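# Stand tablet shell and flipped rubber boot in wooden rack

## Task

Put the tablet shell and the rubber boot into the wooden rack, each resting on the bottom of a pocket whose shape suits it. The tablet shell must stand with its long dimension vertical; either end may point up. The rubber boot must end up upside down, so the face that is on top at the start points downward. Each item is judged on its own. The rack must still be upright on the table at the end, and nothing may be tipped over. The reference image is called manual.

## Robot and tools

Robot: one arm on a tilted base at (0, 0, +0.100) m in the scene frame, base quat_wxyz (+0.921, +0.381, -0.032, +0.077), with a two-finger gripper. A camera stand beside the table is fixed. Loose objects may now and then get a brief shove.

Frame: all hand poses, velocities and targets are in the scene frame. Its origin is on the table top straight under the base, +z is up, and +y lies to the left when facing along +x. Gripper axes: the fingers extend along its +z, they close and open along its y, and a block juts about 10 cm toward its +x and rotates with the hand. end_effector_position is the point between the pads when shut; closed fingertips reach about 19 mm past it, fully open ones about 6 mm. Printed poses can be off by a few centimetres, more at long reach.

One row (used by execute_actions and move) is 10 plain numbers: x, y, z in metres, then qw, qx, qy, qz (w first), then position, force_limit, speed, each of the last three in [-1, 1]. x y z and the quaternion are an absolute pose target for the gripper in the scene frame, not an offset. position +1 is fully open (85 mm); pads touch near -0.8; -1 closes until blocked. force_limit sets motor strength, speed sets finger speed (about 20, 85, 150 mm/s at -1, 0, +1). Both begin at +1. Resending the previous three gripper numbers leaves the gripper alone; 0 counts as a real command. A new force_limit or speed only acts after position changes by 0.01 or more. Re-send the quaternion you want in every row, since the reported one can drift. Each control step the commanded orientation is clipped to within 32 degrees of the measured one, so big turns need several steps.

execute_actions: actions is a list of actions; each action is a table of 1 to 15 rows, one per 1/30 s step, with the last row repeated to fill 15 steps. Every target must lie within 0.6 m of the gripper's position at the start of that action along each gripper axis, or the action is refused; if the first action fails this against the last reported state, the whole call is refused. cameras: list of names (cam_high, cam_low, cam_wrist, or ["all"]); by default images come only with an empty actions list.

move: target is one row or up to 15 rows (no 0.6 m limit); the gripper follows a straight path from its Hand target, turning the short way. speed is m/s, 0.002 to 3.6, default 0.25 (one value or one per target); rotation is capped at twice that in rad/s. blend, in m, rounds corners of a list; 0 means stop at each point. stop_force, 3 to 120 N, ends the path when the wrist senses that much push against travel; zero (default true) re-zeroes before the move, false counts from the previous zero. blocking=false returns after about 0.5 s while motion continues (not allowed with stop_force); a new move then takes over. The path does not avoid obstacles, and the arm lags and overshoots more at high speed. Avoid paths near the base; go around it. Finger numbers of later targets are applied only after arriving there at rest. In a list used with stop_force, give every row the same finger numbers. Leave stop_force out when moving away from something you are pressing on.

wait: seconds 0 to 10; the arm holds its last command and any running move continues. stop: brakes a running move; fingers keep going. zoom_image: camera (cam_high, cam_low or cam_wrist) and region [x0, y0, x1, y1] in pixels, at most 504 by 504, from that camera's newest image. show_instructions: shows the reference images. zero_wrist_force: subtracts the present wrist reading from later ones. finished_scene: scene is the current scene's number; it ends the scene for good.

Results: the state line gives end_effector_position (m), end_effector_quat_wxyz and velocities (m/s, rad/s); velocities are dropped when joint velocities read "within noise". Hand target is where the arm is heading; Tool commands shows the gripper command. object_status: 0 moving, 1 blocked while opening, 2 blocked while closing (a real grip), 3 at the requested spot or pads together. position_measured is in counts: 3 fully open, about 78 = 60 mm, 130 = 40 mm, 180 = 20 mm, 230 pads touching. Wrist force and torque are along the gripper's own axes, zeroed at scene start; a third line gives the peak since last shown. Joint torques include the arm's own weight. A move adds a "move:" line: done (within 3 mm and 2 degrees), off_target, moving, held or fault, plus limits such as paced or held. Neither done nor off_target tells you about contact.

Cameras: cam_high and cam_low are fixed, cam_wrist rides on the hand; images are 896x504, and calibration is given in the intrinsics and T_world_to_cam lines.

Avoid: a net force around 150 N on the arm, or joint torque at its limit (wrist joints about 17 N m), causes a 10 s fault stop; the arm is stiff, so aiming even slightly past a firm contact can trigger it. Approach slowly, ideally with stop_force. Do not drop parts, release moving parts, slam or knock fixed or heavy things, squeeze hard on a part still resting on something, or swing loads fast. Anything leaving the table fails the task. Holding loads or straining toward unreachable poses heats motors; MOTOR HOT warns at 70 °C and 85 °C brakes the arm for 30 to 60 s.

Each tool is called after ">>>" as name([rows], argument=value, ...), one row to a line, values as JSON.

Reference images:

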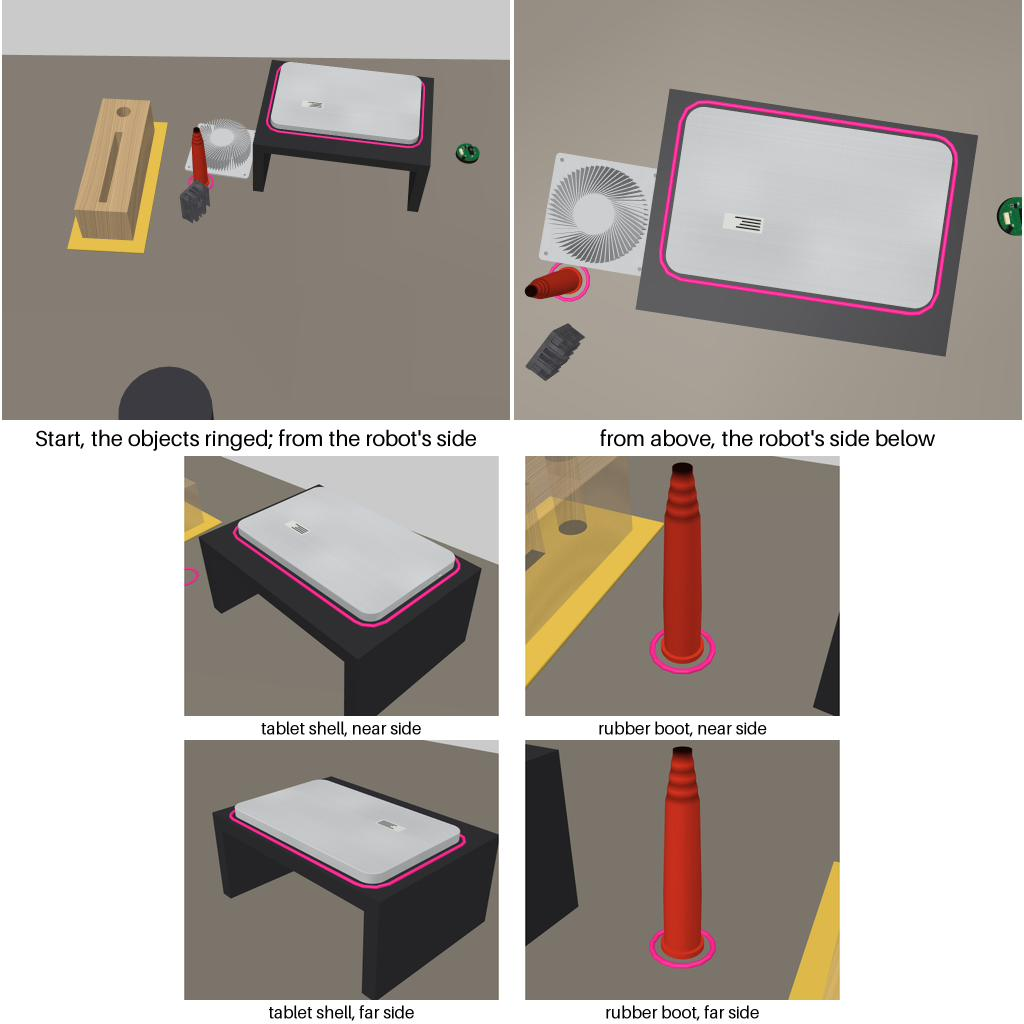

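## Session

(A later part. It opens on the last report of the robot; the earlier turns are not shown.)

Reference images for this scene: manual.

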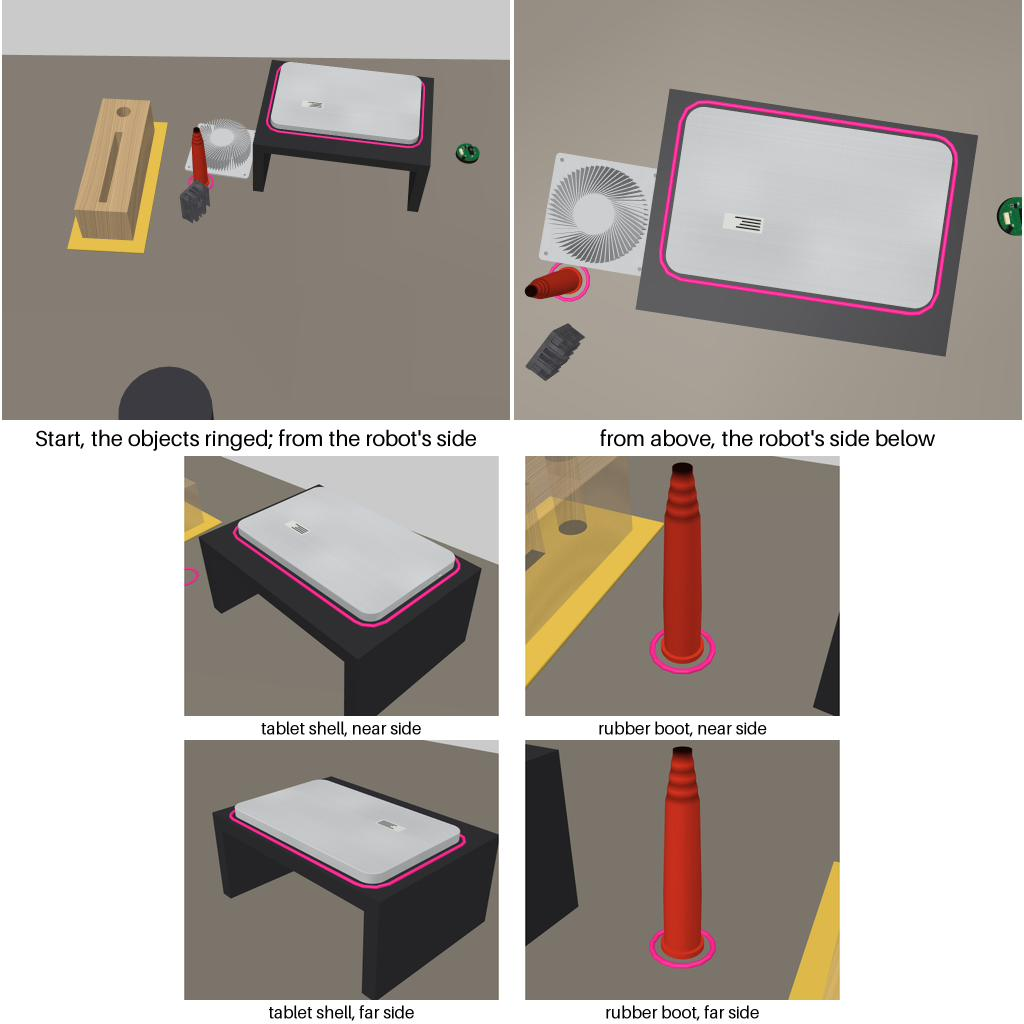

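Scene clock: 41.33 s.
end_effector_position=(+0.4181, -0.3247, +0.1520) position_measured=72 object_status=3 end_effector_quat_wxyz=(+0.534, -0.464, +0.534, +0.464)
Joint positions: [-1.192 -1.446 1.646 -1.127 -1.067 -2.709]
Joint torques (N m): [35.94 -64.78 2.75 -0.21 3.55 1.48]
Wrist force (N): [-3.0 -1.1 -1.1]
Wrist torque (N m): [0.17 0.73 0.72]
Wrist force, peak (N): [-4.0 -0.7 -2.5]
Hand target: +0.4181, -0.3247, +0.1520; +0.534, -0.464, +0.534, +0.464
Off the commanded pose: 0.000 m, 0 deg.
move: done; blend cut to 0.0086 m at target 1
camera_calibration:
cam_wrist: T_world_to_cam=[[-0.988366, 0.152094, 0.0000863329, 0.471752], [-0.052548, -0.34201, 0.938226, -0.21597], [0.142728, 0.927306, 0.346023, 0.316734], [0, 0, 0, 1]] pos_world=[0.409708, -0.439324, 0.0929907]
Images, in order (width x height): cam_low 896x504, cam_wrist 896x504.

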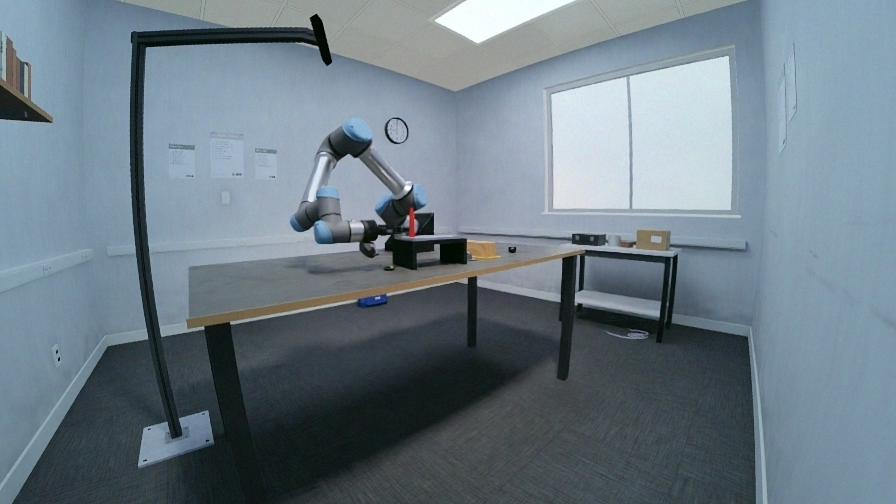

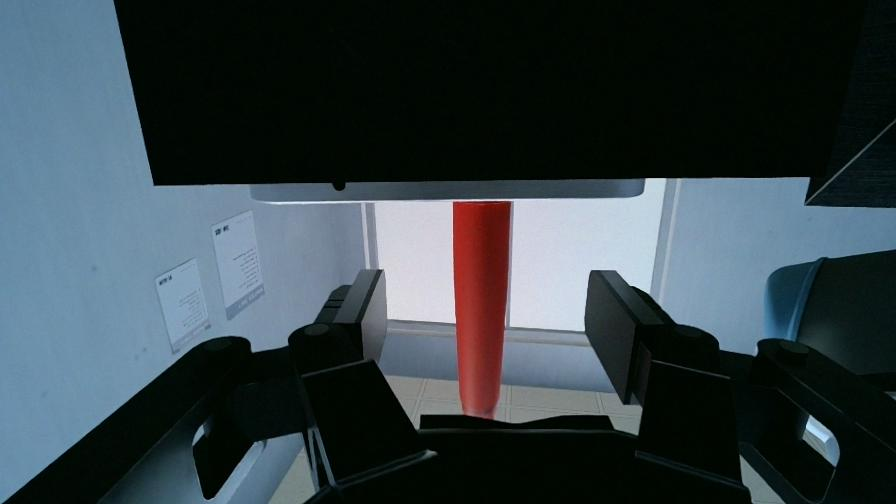

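>>> move([
  [0.4229, -0.2819, 0.152, 0.5336, -0.4638, 0.5336, 0.4638, 0.45, -0.7, 0],
  [0.4229, -0.2819, 0.152, 0.5336, -0.4638, 0.5336, 0.4638, -1, -0.7, -0.8],
], speed=[0.1, 0.1], cameras=["cam_wrist", "cam_low"])

>>> zoom_image(camera="cam_low", region=[360, 180, 460, 260])

Scene clock: 46.33 s.
end_effector_position=(+0.4229, -0.2819, +0.1520) position_measured=182 object_status=0 end_effector_quat_wxyz=(+0.534, -0.464, +0.534, +0.464)
Joint positions: [-1.152 -1.471 1.757 -1.231 -1.044 -2.672]
Joint torques (N m): [34.66 -60.33 2.58 -0.09 2.83 1.46]
Wrist force (N): [-2.6 -1.0 -0.9]
Wrist torque (N m): [0.18 0.75 0.72]
Wrist force, peak (N): [-3.0 -1.0 -2.0]
Hand target: +0.4229, -0.2819, +0.1520; +0.534, -0.464, +0.534, +0.464
Off the commanded pose: 0.000 m, 0 deg.
move: done
camera_calibration:
cam_wrist: T_world_to_cam=[[-0.988365, 0.152099, 0.0000719728, 0.469975], [-0.0525631, -0.342007, 0.938226, -0.201038], [0.142728, 0.927306, 0.346023, 0.276267], [0, 0, 0, 1]] pos_world=[0.414508, -0.396424, 0.0929906]
Images, in order (width x height): cam_low 896x504, cam_wrist 896x504.

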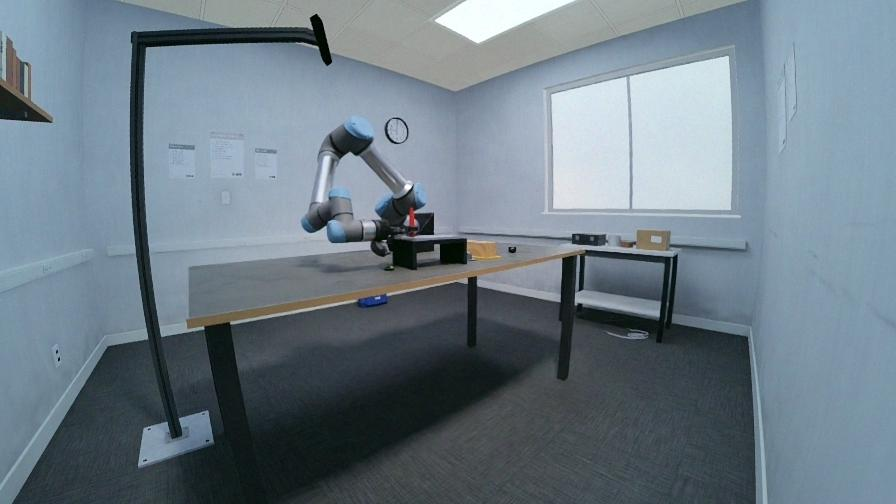

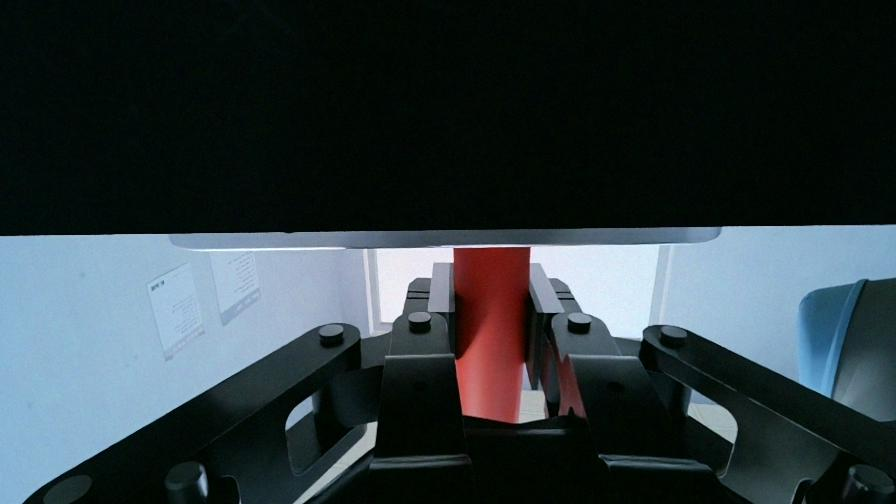

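Scaled by 5.040 from the camera's 896x504 image, which has a finer 1280x720 frame.

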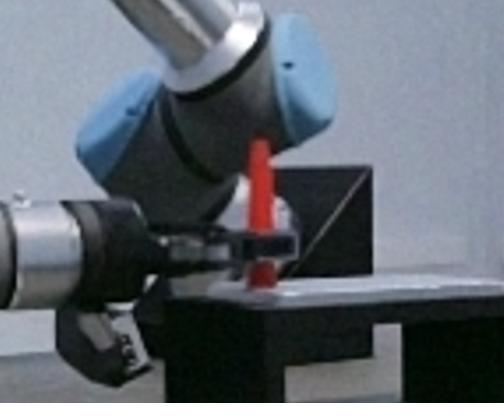

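>>> move([
  [0.4229, -0.2819, 0.152, 0.5336, -0.4638, 0.5336, 0.4638, 0.1, -0.7, -0.3],
  [0.4216, -0.2909, 0.152, 0.5336, -0.4638, 0.5336, 0.4638, 0.1, -0.7, -0.3],
  [0.4216, -0.2909, 0.152, 0.5336, -0.4638, 0.5336, 0.4638, -1, -0.7, -0.6],
], speed=[0.1, 0.05, 0.1], cameras=["cam_wrist", "cam_low"])

>>> zoom_image(camera="cam_low", region=[360, 180, 460, 260])

Scene clock: 55.87 s.
end_effector_position=(+0.4216, -0.2909, +0.1520) position_measured=183 object_status=2 end_effector_quat_wxyz=(+0.534, -0.464, +0.534, +0.464)
Joint positions: [-1.161 -1.467 1.735 -1.209 -1.049 -2.68]
Joint torques (N m): [6.98 -22.08 -22.62 2.15 -1.61 -0.43]
Wrist force (N): [-5.8 -1.7 -2.2]
Wrist torque (N m): [0.21 0.77 0.67]
Wrist force, peak (N): [-6.4 -1.9 -2.0]
Hand target: +0.4216, -0.2909, +0.1520; +0.534, -0.464, +0.534, +0.464
Off the commanded pose: 0.000 m, 0 deg.
move: done
camera_calibration:
cam_wrist: T_world_to_cam=[[-0.988366, 0.152094, 0.0000863329, 0.470056], [-0.052548, -0.34201, 0.938226, -0.204192], [0.142728, 0.927306, 0.346023, 0.284799], [0, 0, 0, 1]] pos_world=[0.413208, -0.405424, 0.0929907]
Images, in order (width x height): cam_low 896x504, cam_wrist 896x504.

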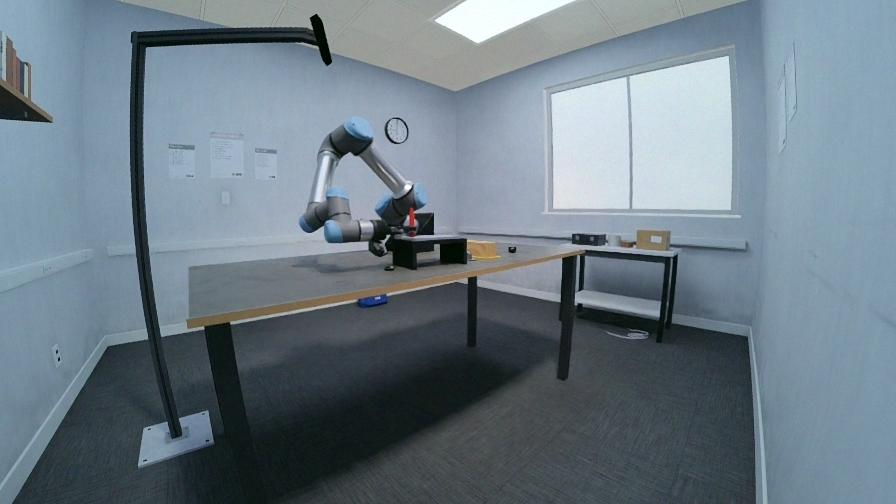

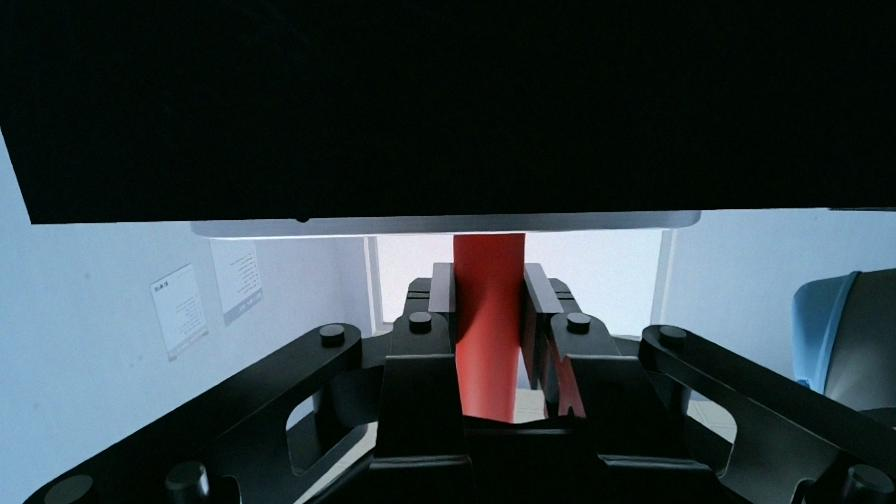

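Scaled by 5.040 from the camera's 896x504 image, which has a finer 1280x720 frame.

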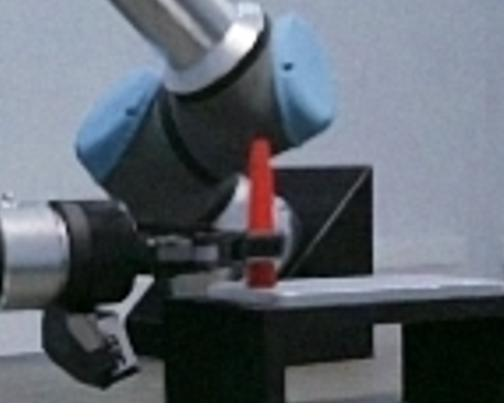

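>>> move([
  [0.4216, -0.2909, 0.22, 0.5336, -0.4638, 0.5336, 0.4638, -1, -0.7, -0.6],
  [0.395, 0.1155, 0.135, 0, -1, 0, 0, -1, -0.7, -0.6],
], speed=[0.2, 0.7], blend=[0.04, 0], cameras=["cam_wrist", "cam_high", "cam_low"])

>>> zoom_image(camera="cam_wrist", region=[300, 100, 700, 450])

>>> zoom_image(camera="cam_low", region=[400, 170, 540, 280])

>>> zoom_image(camera="cam_high", region=[360, 220, 540, 380])

Scene clock: 59.10 s.
end_effector_position=(+0.3950, +0.1155, +0.1350) position_measured=183 object_status=2 end_effector_quat_wxyz=(+0.000, +1.000, +0.000, +0.000)
Joint positions: [0.187 -1.003 2.187 -2.421 -2.296 -2.66]
Joint torques (N m): [35.92 -7.69 -28.68 -4.65 -2.56 -1.08]
Wrist force (N): [-1.3 -0.4 -2.0]
Wrist torque (N m): [-0.19 0.17 0.40]
Wrist force, peak (N): [-6.6 -1.7 -1.8]
Hand target: +0.3950, +0.1155, +0.1350; +0.000, +1.000, +0.000, +0.000
Off the commanded pose: 0.000 m, 0 deg.
move: done; blend cut to 0.034 m at target 1
camera_calibration:
cam_wrist: T_world_to_cam=[[-0.000187175, -0.999915, -0.0130048, 0.126433], [-0.938186, -0.00432577, 0.346105, 0.340069], [-0.346132, 0.0122657, -0.938106, 0.389843], [0, 0, 0, 1]] pos_world=[0.454009, 0.123111, 0.249658]

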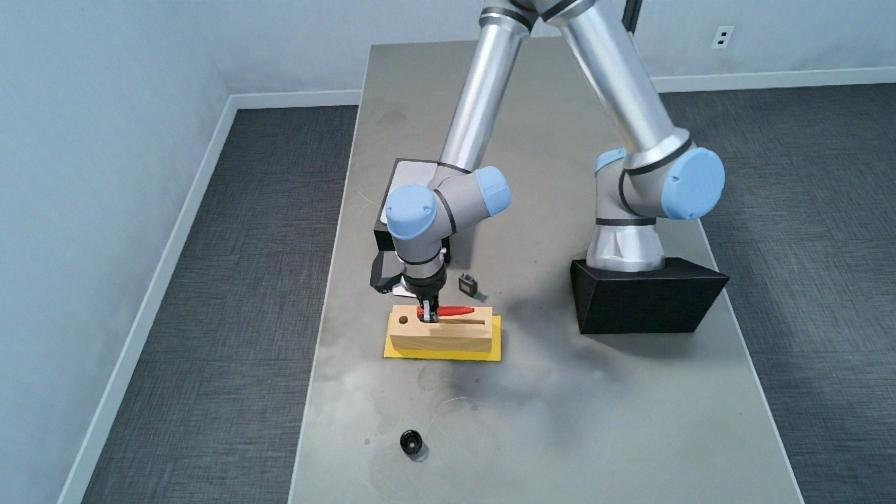

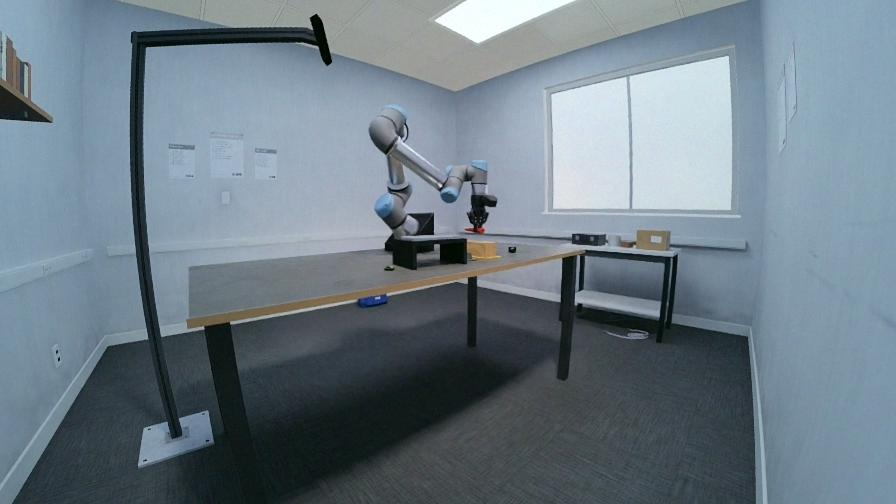

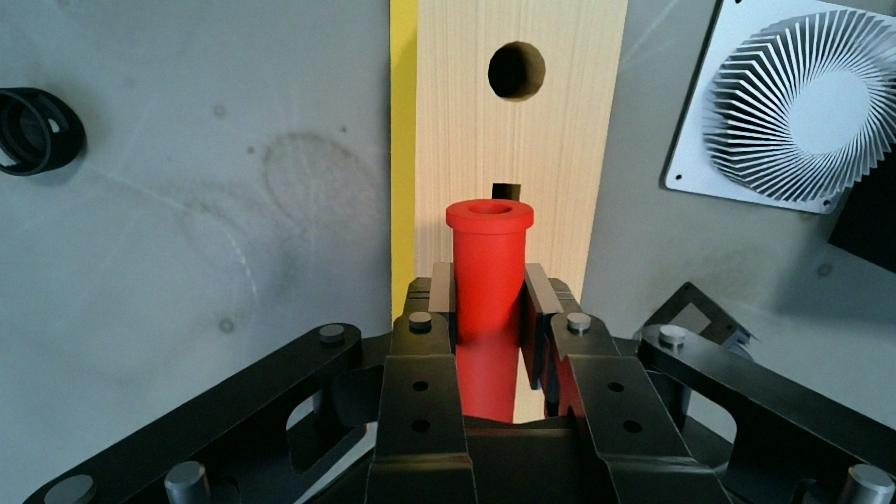

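Scaled by 1.260 from the camera's 896x504 image, which has a finer 1280x720 frame.

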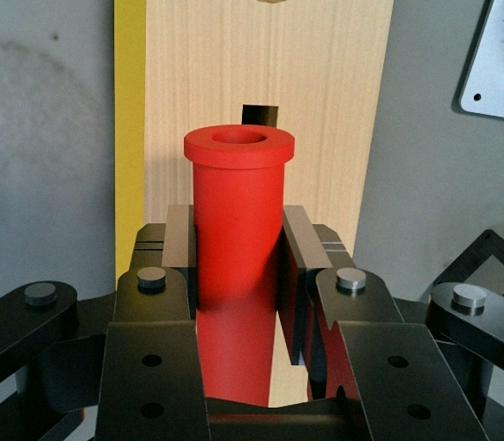

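Scaled by 3.600 from the camera's 896x504 image, which has a finer 1280x720 frame.

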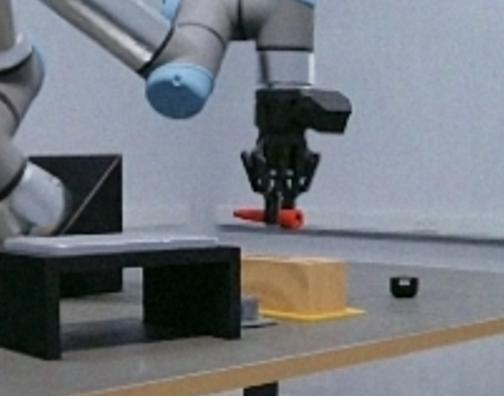

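Scaled by 2.800 from the camera's 896x504 image, which has a finer 1280x720 frame.

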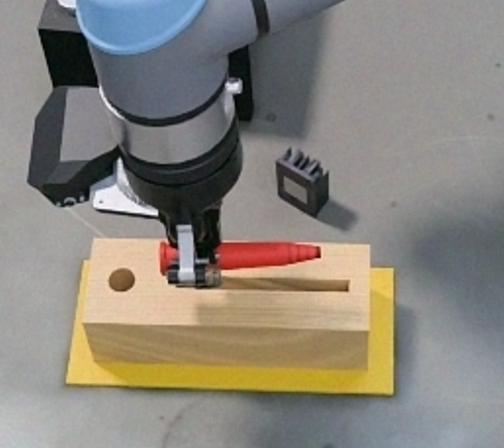

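>>> move(target=[0.395, 0.1037, 0.100, 0, 0.99989, -0.015, 0, -1, -0.7, -0.6], speed=0.15, cameras=["cam_wrist", "cam_low", "cam_high"])

>>> zoom_image(camera="cam_low", region=[430, 200, 530, 280])

>>> zoom_image(camera="cam_high", region=[370, 260, 510, 380])

Scene clock: 61.17 s.
end_effector_position=(+0.3950, +0.1037, +0.1000) position_measured=183 object_status=2 end_effector_quat_wxyz=(+0.000, +1.000, -0.015, +0.000)
Joint positions: [0.119 -0.963 2.243 -2.576 -2.316 -2.717]
Joint torques (N m): [8.26 -7.5 2.98 -4.08 -2.75 -1.12]
Wrist force (N): [-1.2 -0.5 -2.0]
Wrist torque (N m): [-0.20 0.16 0.40]
Wrist force, peak (N): [-1.0 -1.1 -3.5]
Hand target: +0.3950, +0.1037, +0.1000; +0.000, +1.000, -0.015, +0.000
Off the commanded pose: 0.000 m, 0 deg.
move: done
camera_calibration:
cam_wrist: T_world_to_cam=[[-0.0300708, -0.999463, -0.0130085, 0.125941], [-0.937919, 0.0237152, 0.346044, 0.349063], [-0.345549, 0.0226067, -0.938128, 0.355826], [0, 0, 0, 1]] pos_world=[0.454135, 0.109551, 0.214658]

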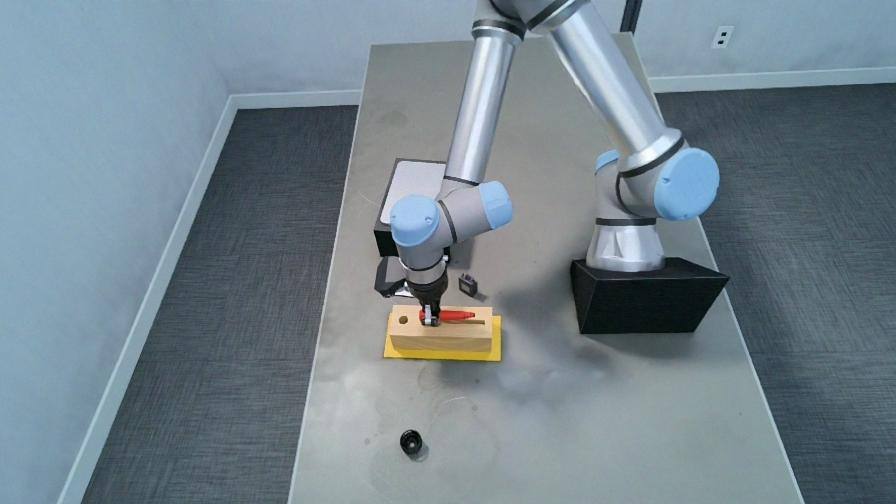

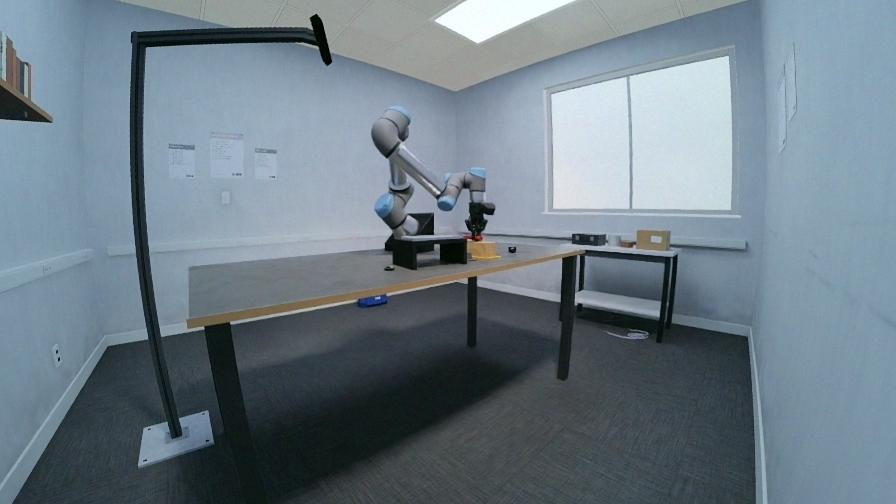

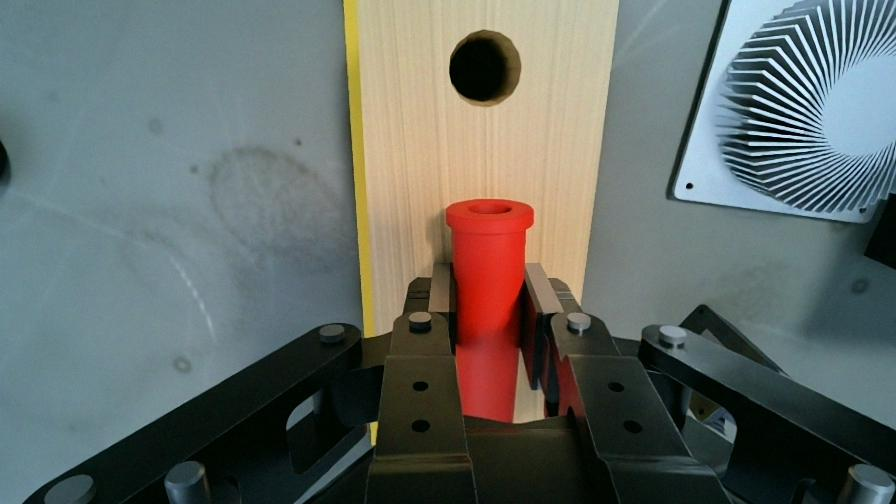

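Scaled by 5.040 from the camera's 896x504 image, which has a finer 1280x720 frame.

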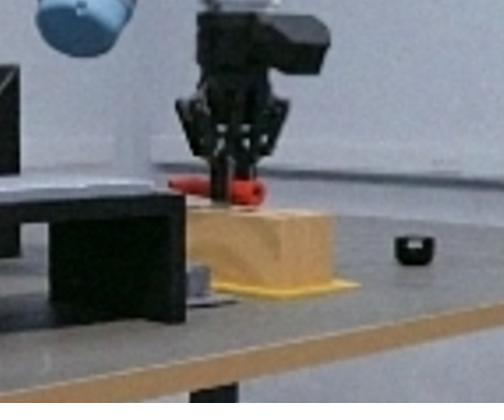

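Scaled by 3.600 from the camera's 896x504 image, which has a finer 1280x720 frame.

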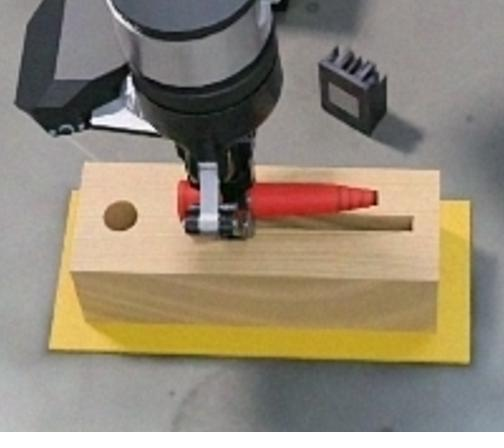

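>>> move(target=[0.395, 0.1037, 0.074, 0, 0.99989, -0.015, 0, -1, -0.7, -0.6], speed=0.012, stop_force=4, cameras=["cam_wrist", "cam_low", "cam_high"])

>>> zoom_image(camera="cam_low", region=[430, 200, 530, 280])

>>> zoom_image(camera="cam_high", region=[370, 260, 510, 380])

Scene clock: 63.00 s.
end_effector_position=(+0.3950, +0.1037, +0.0971) position_measured=183 object_status=2 end_effector_quat_wxyz=(+0.000, +1.000, -0.015, +0.000)
Joint positions: [0.115 -0.957 2.246 -2.588 -2.317 -2.723]
Joint torques (N m): [34.54 -35.34 -21.46 0.23 1.28 0.8]
Wrist force (N): [-0.6 -1.5 -8.1]
Wrist torque (N m): [-0.09 0.21 0.39]
Wrist force, peak (N): [-9.5 -0.2 -26.5]
Hand target: +0.3950, +0.1037, +0.0971; +0.000, +1.000, -0.015, +0.000
Off the commanded pose: 0.023 m, 0 deg.
move: contact
camera_calibration:
cam_wrist: T_world_to_cam=[[-0.0301322, -0.999463, -0.0128778, 0.125903], [-0.937884, 0.0238159, 0.346131, 0.35002], [-0.345639, 0.0225076, -0.938098, 0.353151], [0, 0, 0, 1]] pos_world=[0.454135, 0.109551, 0.211759]

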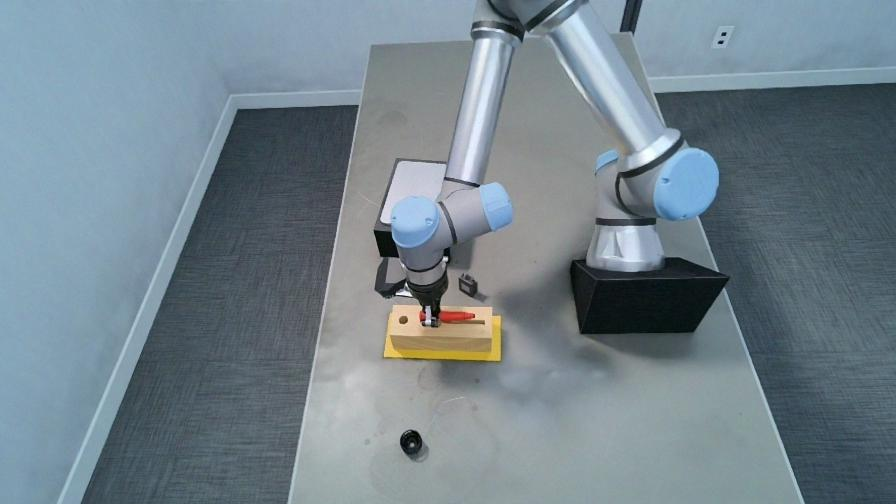

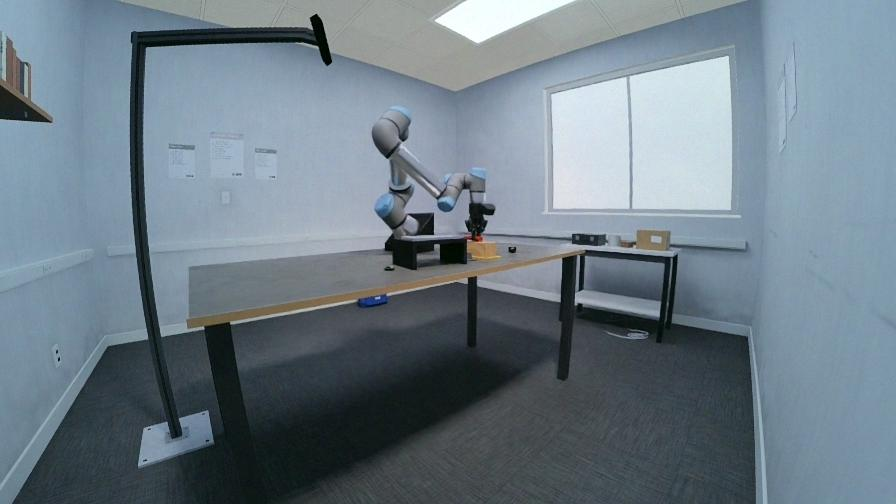

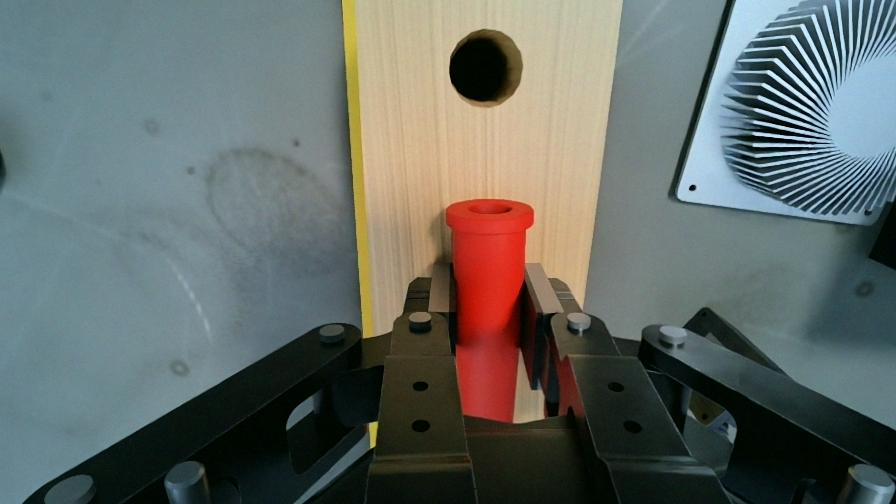

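Scaled by 5.040 from the camera's 896x504 image, which has a finer 1280x720 frame.

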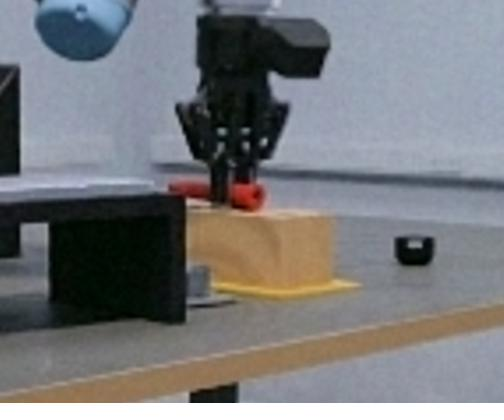

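Scaled by 3.600 from the camera's 896x504 image, which has a finer 1280x720 frame.

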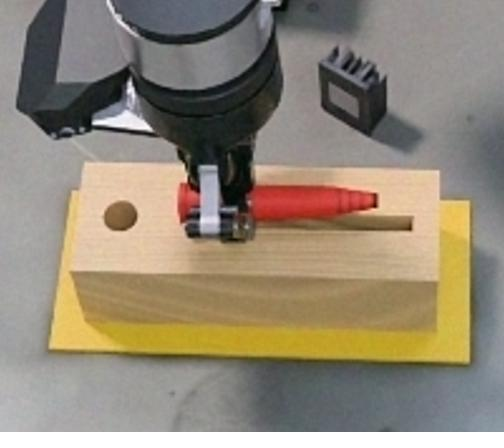

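>>> move(target=[0.395, 0.1037, 0.0995, -0.0004, 0.99955, -0.015, 0.026, -1, -0.7, -0.6], speed=0.1)

>>> move(target=[0.395, 0.1037, 0.080, -0.0004, 0.99955, -0.015, 0.026, -1, -0.7, -0.6], speed=0.01, stop_force=4, cameras=["cam_wrist", "cam_low", "cam_high"])

>>> zoom_image(camera="cam_high", region=[380, 280, 480, 360])

>>> zoom_image(camera="cam_low", region=[440, 210, 520, 270])

Scene clock: 65.10 s.
end_effector_position=(+0.3950, +0.1037, +0.0995) position_measured=183 object_status=2 end_effector_quat_wxyz=(+0.000, +1.000, -0.015, +0.026)
Joint positions: [0.126 -0.955 2.278 -2.678 -2.334 -2.753]
Joint torques (N m): [36.51 -8.09 2.99 -4.33 -2.67 -1.27]
Wrist force (N): [-1.0 -0.4 -2.0]
Wrist torque (N m): [-0.20 0.11 0.37]
Wrist force, peak (N): [-0.6 -1.9 -8.8]
Hand target: +0.3950, +0.1037, +0.0995; +0.000, +1.000, -0.015, +0.026
Off the commanded pose: 0.000 m, 0 deg.
move: done

Scene clock: 66.60 s.
end_effector_position=(+0.3950, +0.1037, +0.0970) position_measured=183 object_status=2 end_effector_quat_wxyz=(+0.000, +1.000, -0.015, +0.026)
Joint positions: [0.123 -0.949 2.28 -2.69 -2.334 -2.758]
Joint torques (N m): [33.51 -34.23 -21.02 0.16 1.19 0.84]
Wrist force (N): [-0.1 -2.3 -9.7]
Wrist torque (N m): [-0.10 0.08 0.41]
Wrist force, peak (N): [-8.4 0.2 -28.4]
Hand target: +0.3950, +0.1037, +0.0970; +0.000, +1.000, -0.015, +0.026
Off the commanded pose: 0.017 m, 0 deg.
move: contact
camera_calibration:
cam_wrist: T_world_to_cam=[[-0.0293267, -0.999465, -0.0144571, 0.125736], [-0.95465, 0.0237187, 0.296785, 0.361495], [-0.296284, 0.0225052, -0.954835, 0.335197], [0, 0, 0, 1]] pos_world=[0.448102, 0.109551, 0.214589]

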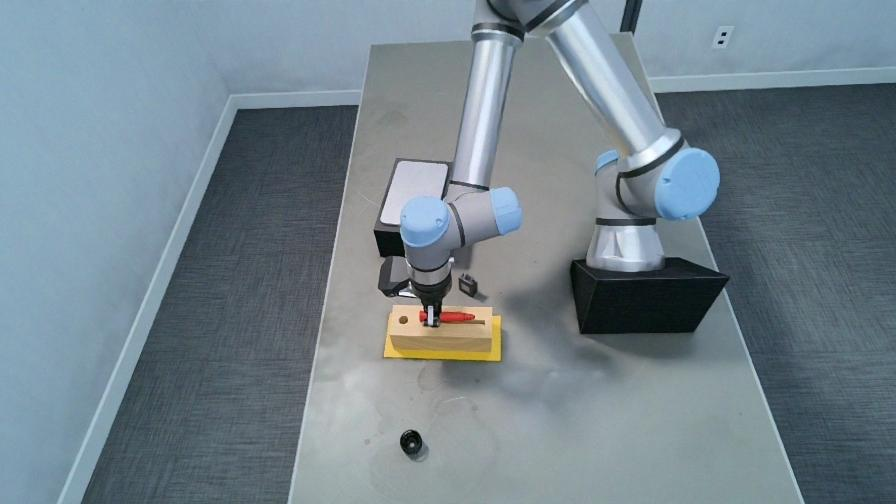

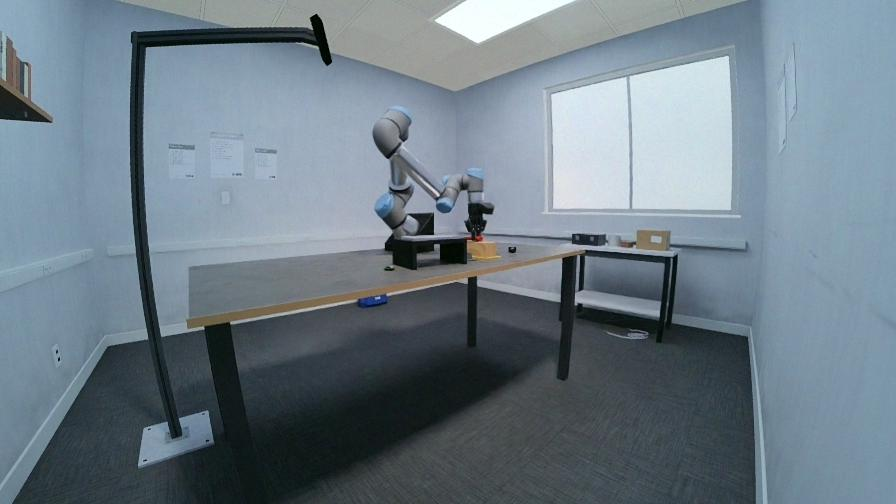

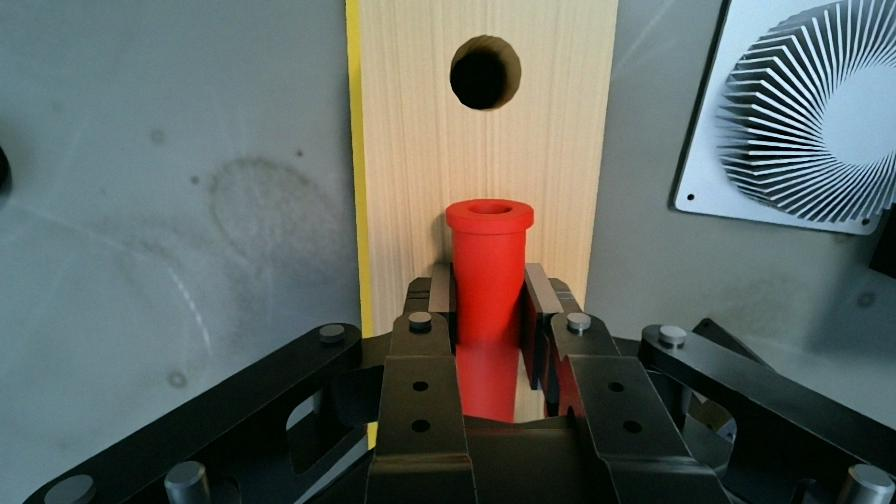

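Scaled by 5.040 from the camera's 896x504 image, which has a finer 1280x720 frame.

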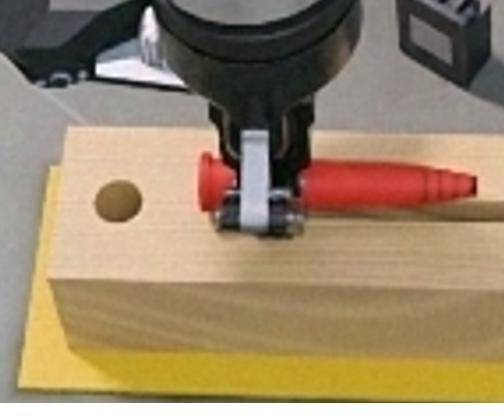

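Scaled by 6.300 from the camera's 896x504 image, which has a finer 1280x720 frame.

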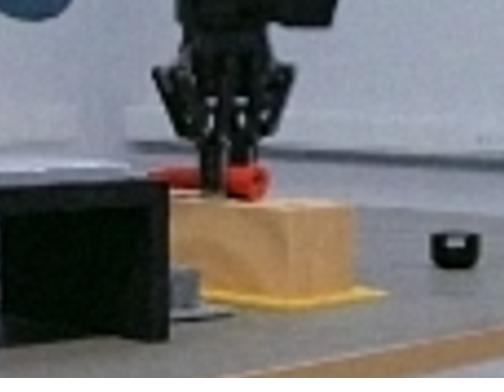

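>>> move(target=[0.395, 0.1037, 0.0971, -0.0004, 0.99955, -0.015, 0.026, 0.05, -0.7, -0.9], speed=0.05, cameras=["cam_wrist", "cam_low", "cam_high"])

>>> zoom_image(camera="cam_high", region=[380, 280, 480, 360])

>>> zoom_image(camera="cam_low", region=[440, 210, 520, 270])

Scene clock: 68.87 s.
end_effector_position=(+0.3950, +0.1037, +0.0971) position_measured=123 object_status=0 end_effector_quat_wxyz=(+0.000, +1.000, -0.015, +0.026)
Joint positions: [0.123 -0.949 2.28 -2.69 -2.334 -2.758]
Joint torques (N m): [33.75 -36.83 -22.15 -0.27 1.5 0.93]
Wrist force (N): [-1.1 -0.5 -2.4]
Wrist torque (N m): [-0.21 0.13 0.38]
Wrist force, peak (N): [-0.1 -2.2 -9.9]
Hand target: +0.3950, +0.1037, +0.0971; +0.000, +1.000, -0.015, +0.026
Off the commanded pose: 0.000 m, 0 deg.
move: done
camera_calibration:
cam_wrist: T_world_to_cam=[[-0.0293548, -0.999463, -0.0145529, 0.125769], [-0.954649, 0.0237171, 0.296788, 0.361494], [-0.296283, 0.0226051, -0.954833, 0.335185], [0, 0, 0, 1]] pos_world=[0.448102, 0.109551, 0.214589]

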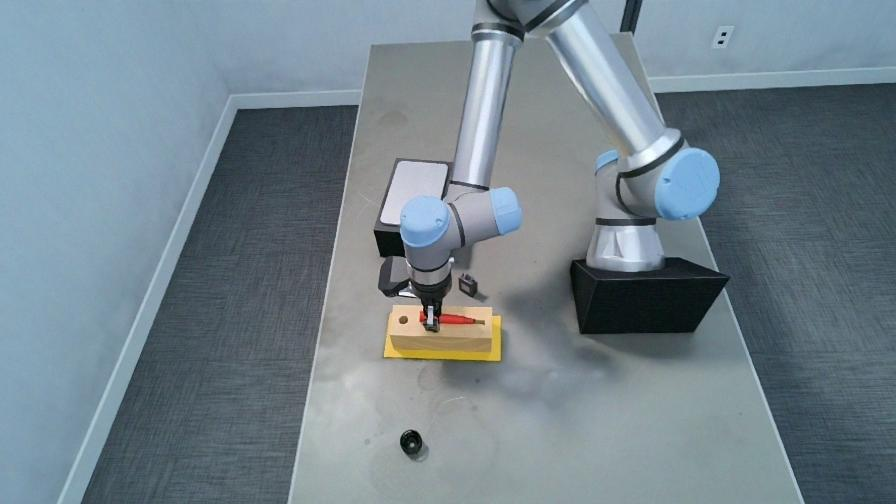

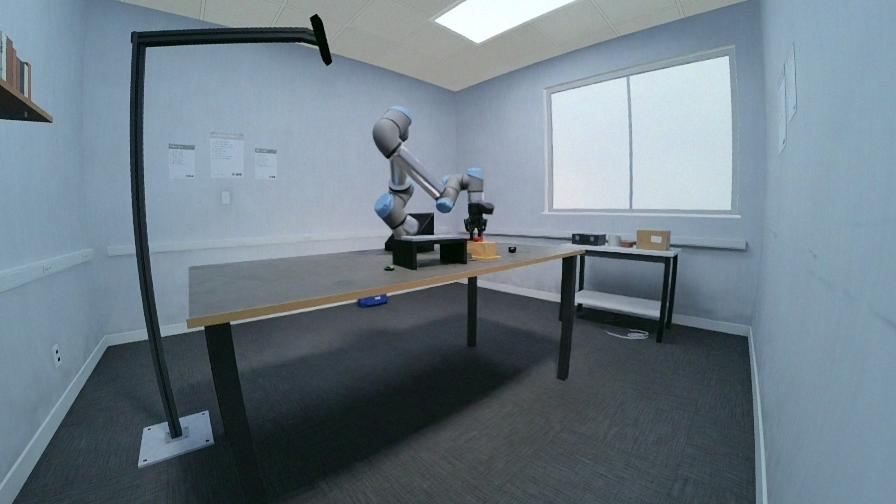

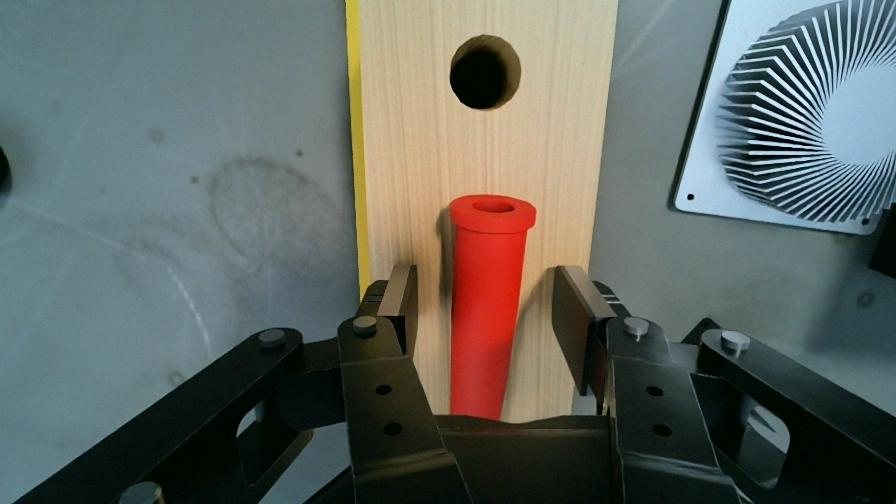

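Scaled by 5.040 from the camera's 896x504 image, which has a finer 1280x720 frame.

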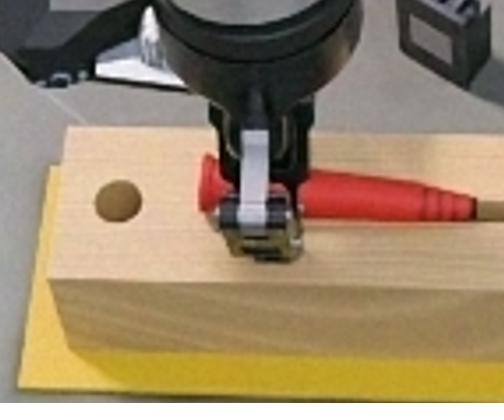

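Scaled by 6.300 from the camera's 896x504 image, which has a finer 1280x720 frame.

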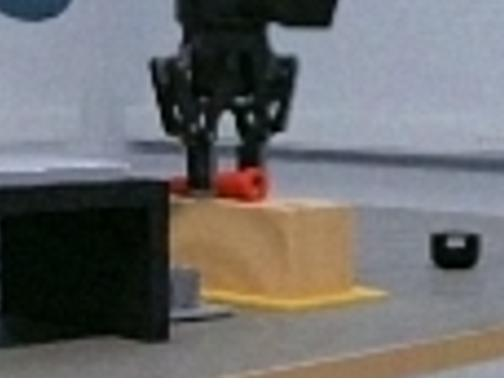

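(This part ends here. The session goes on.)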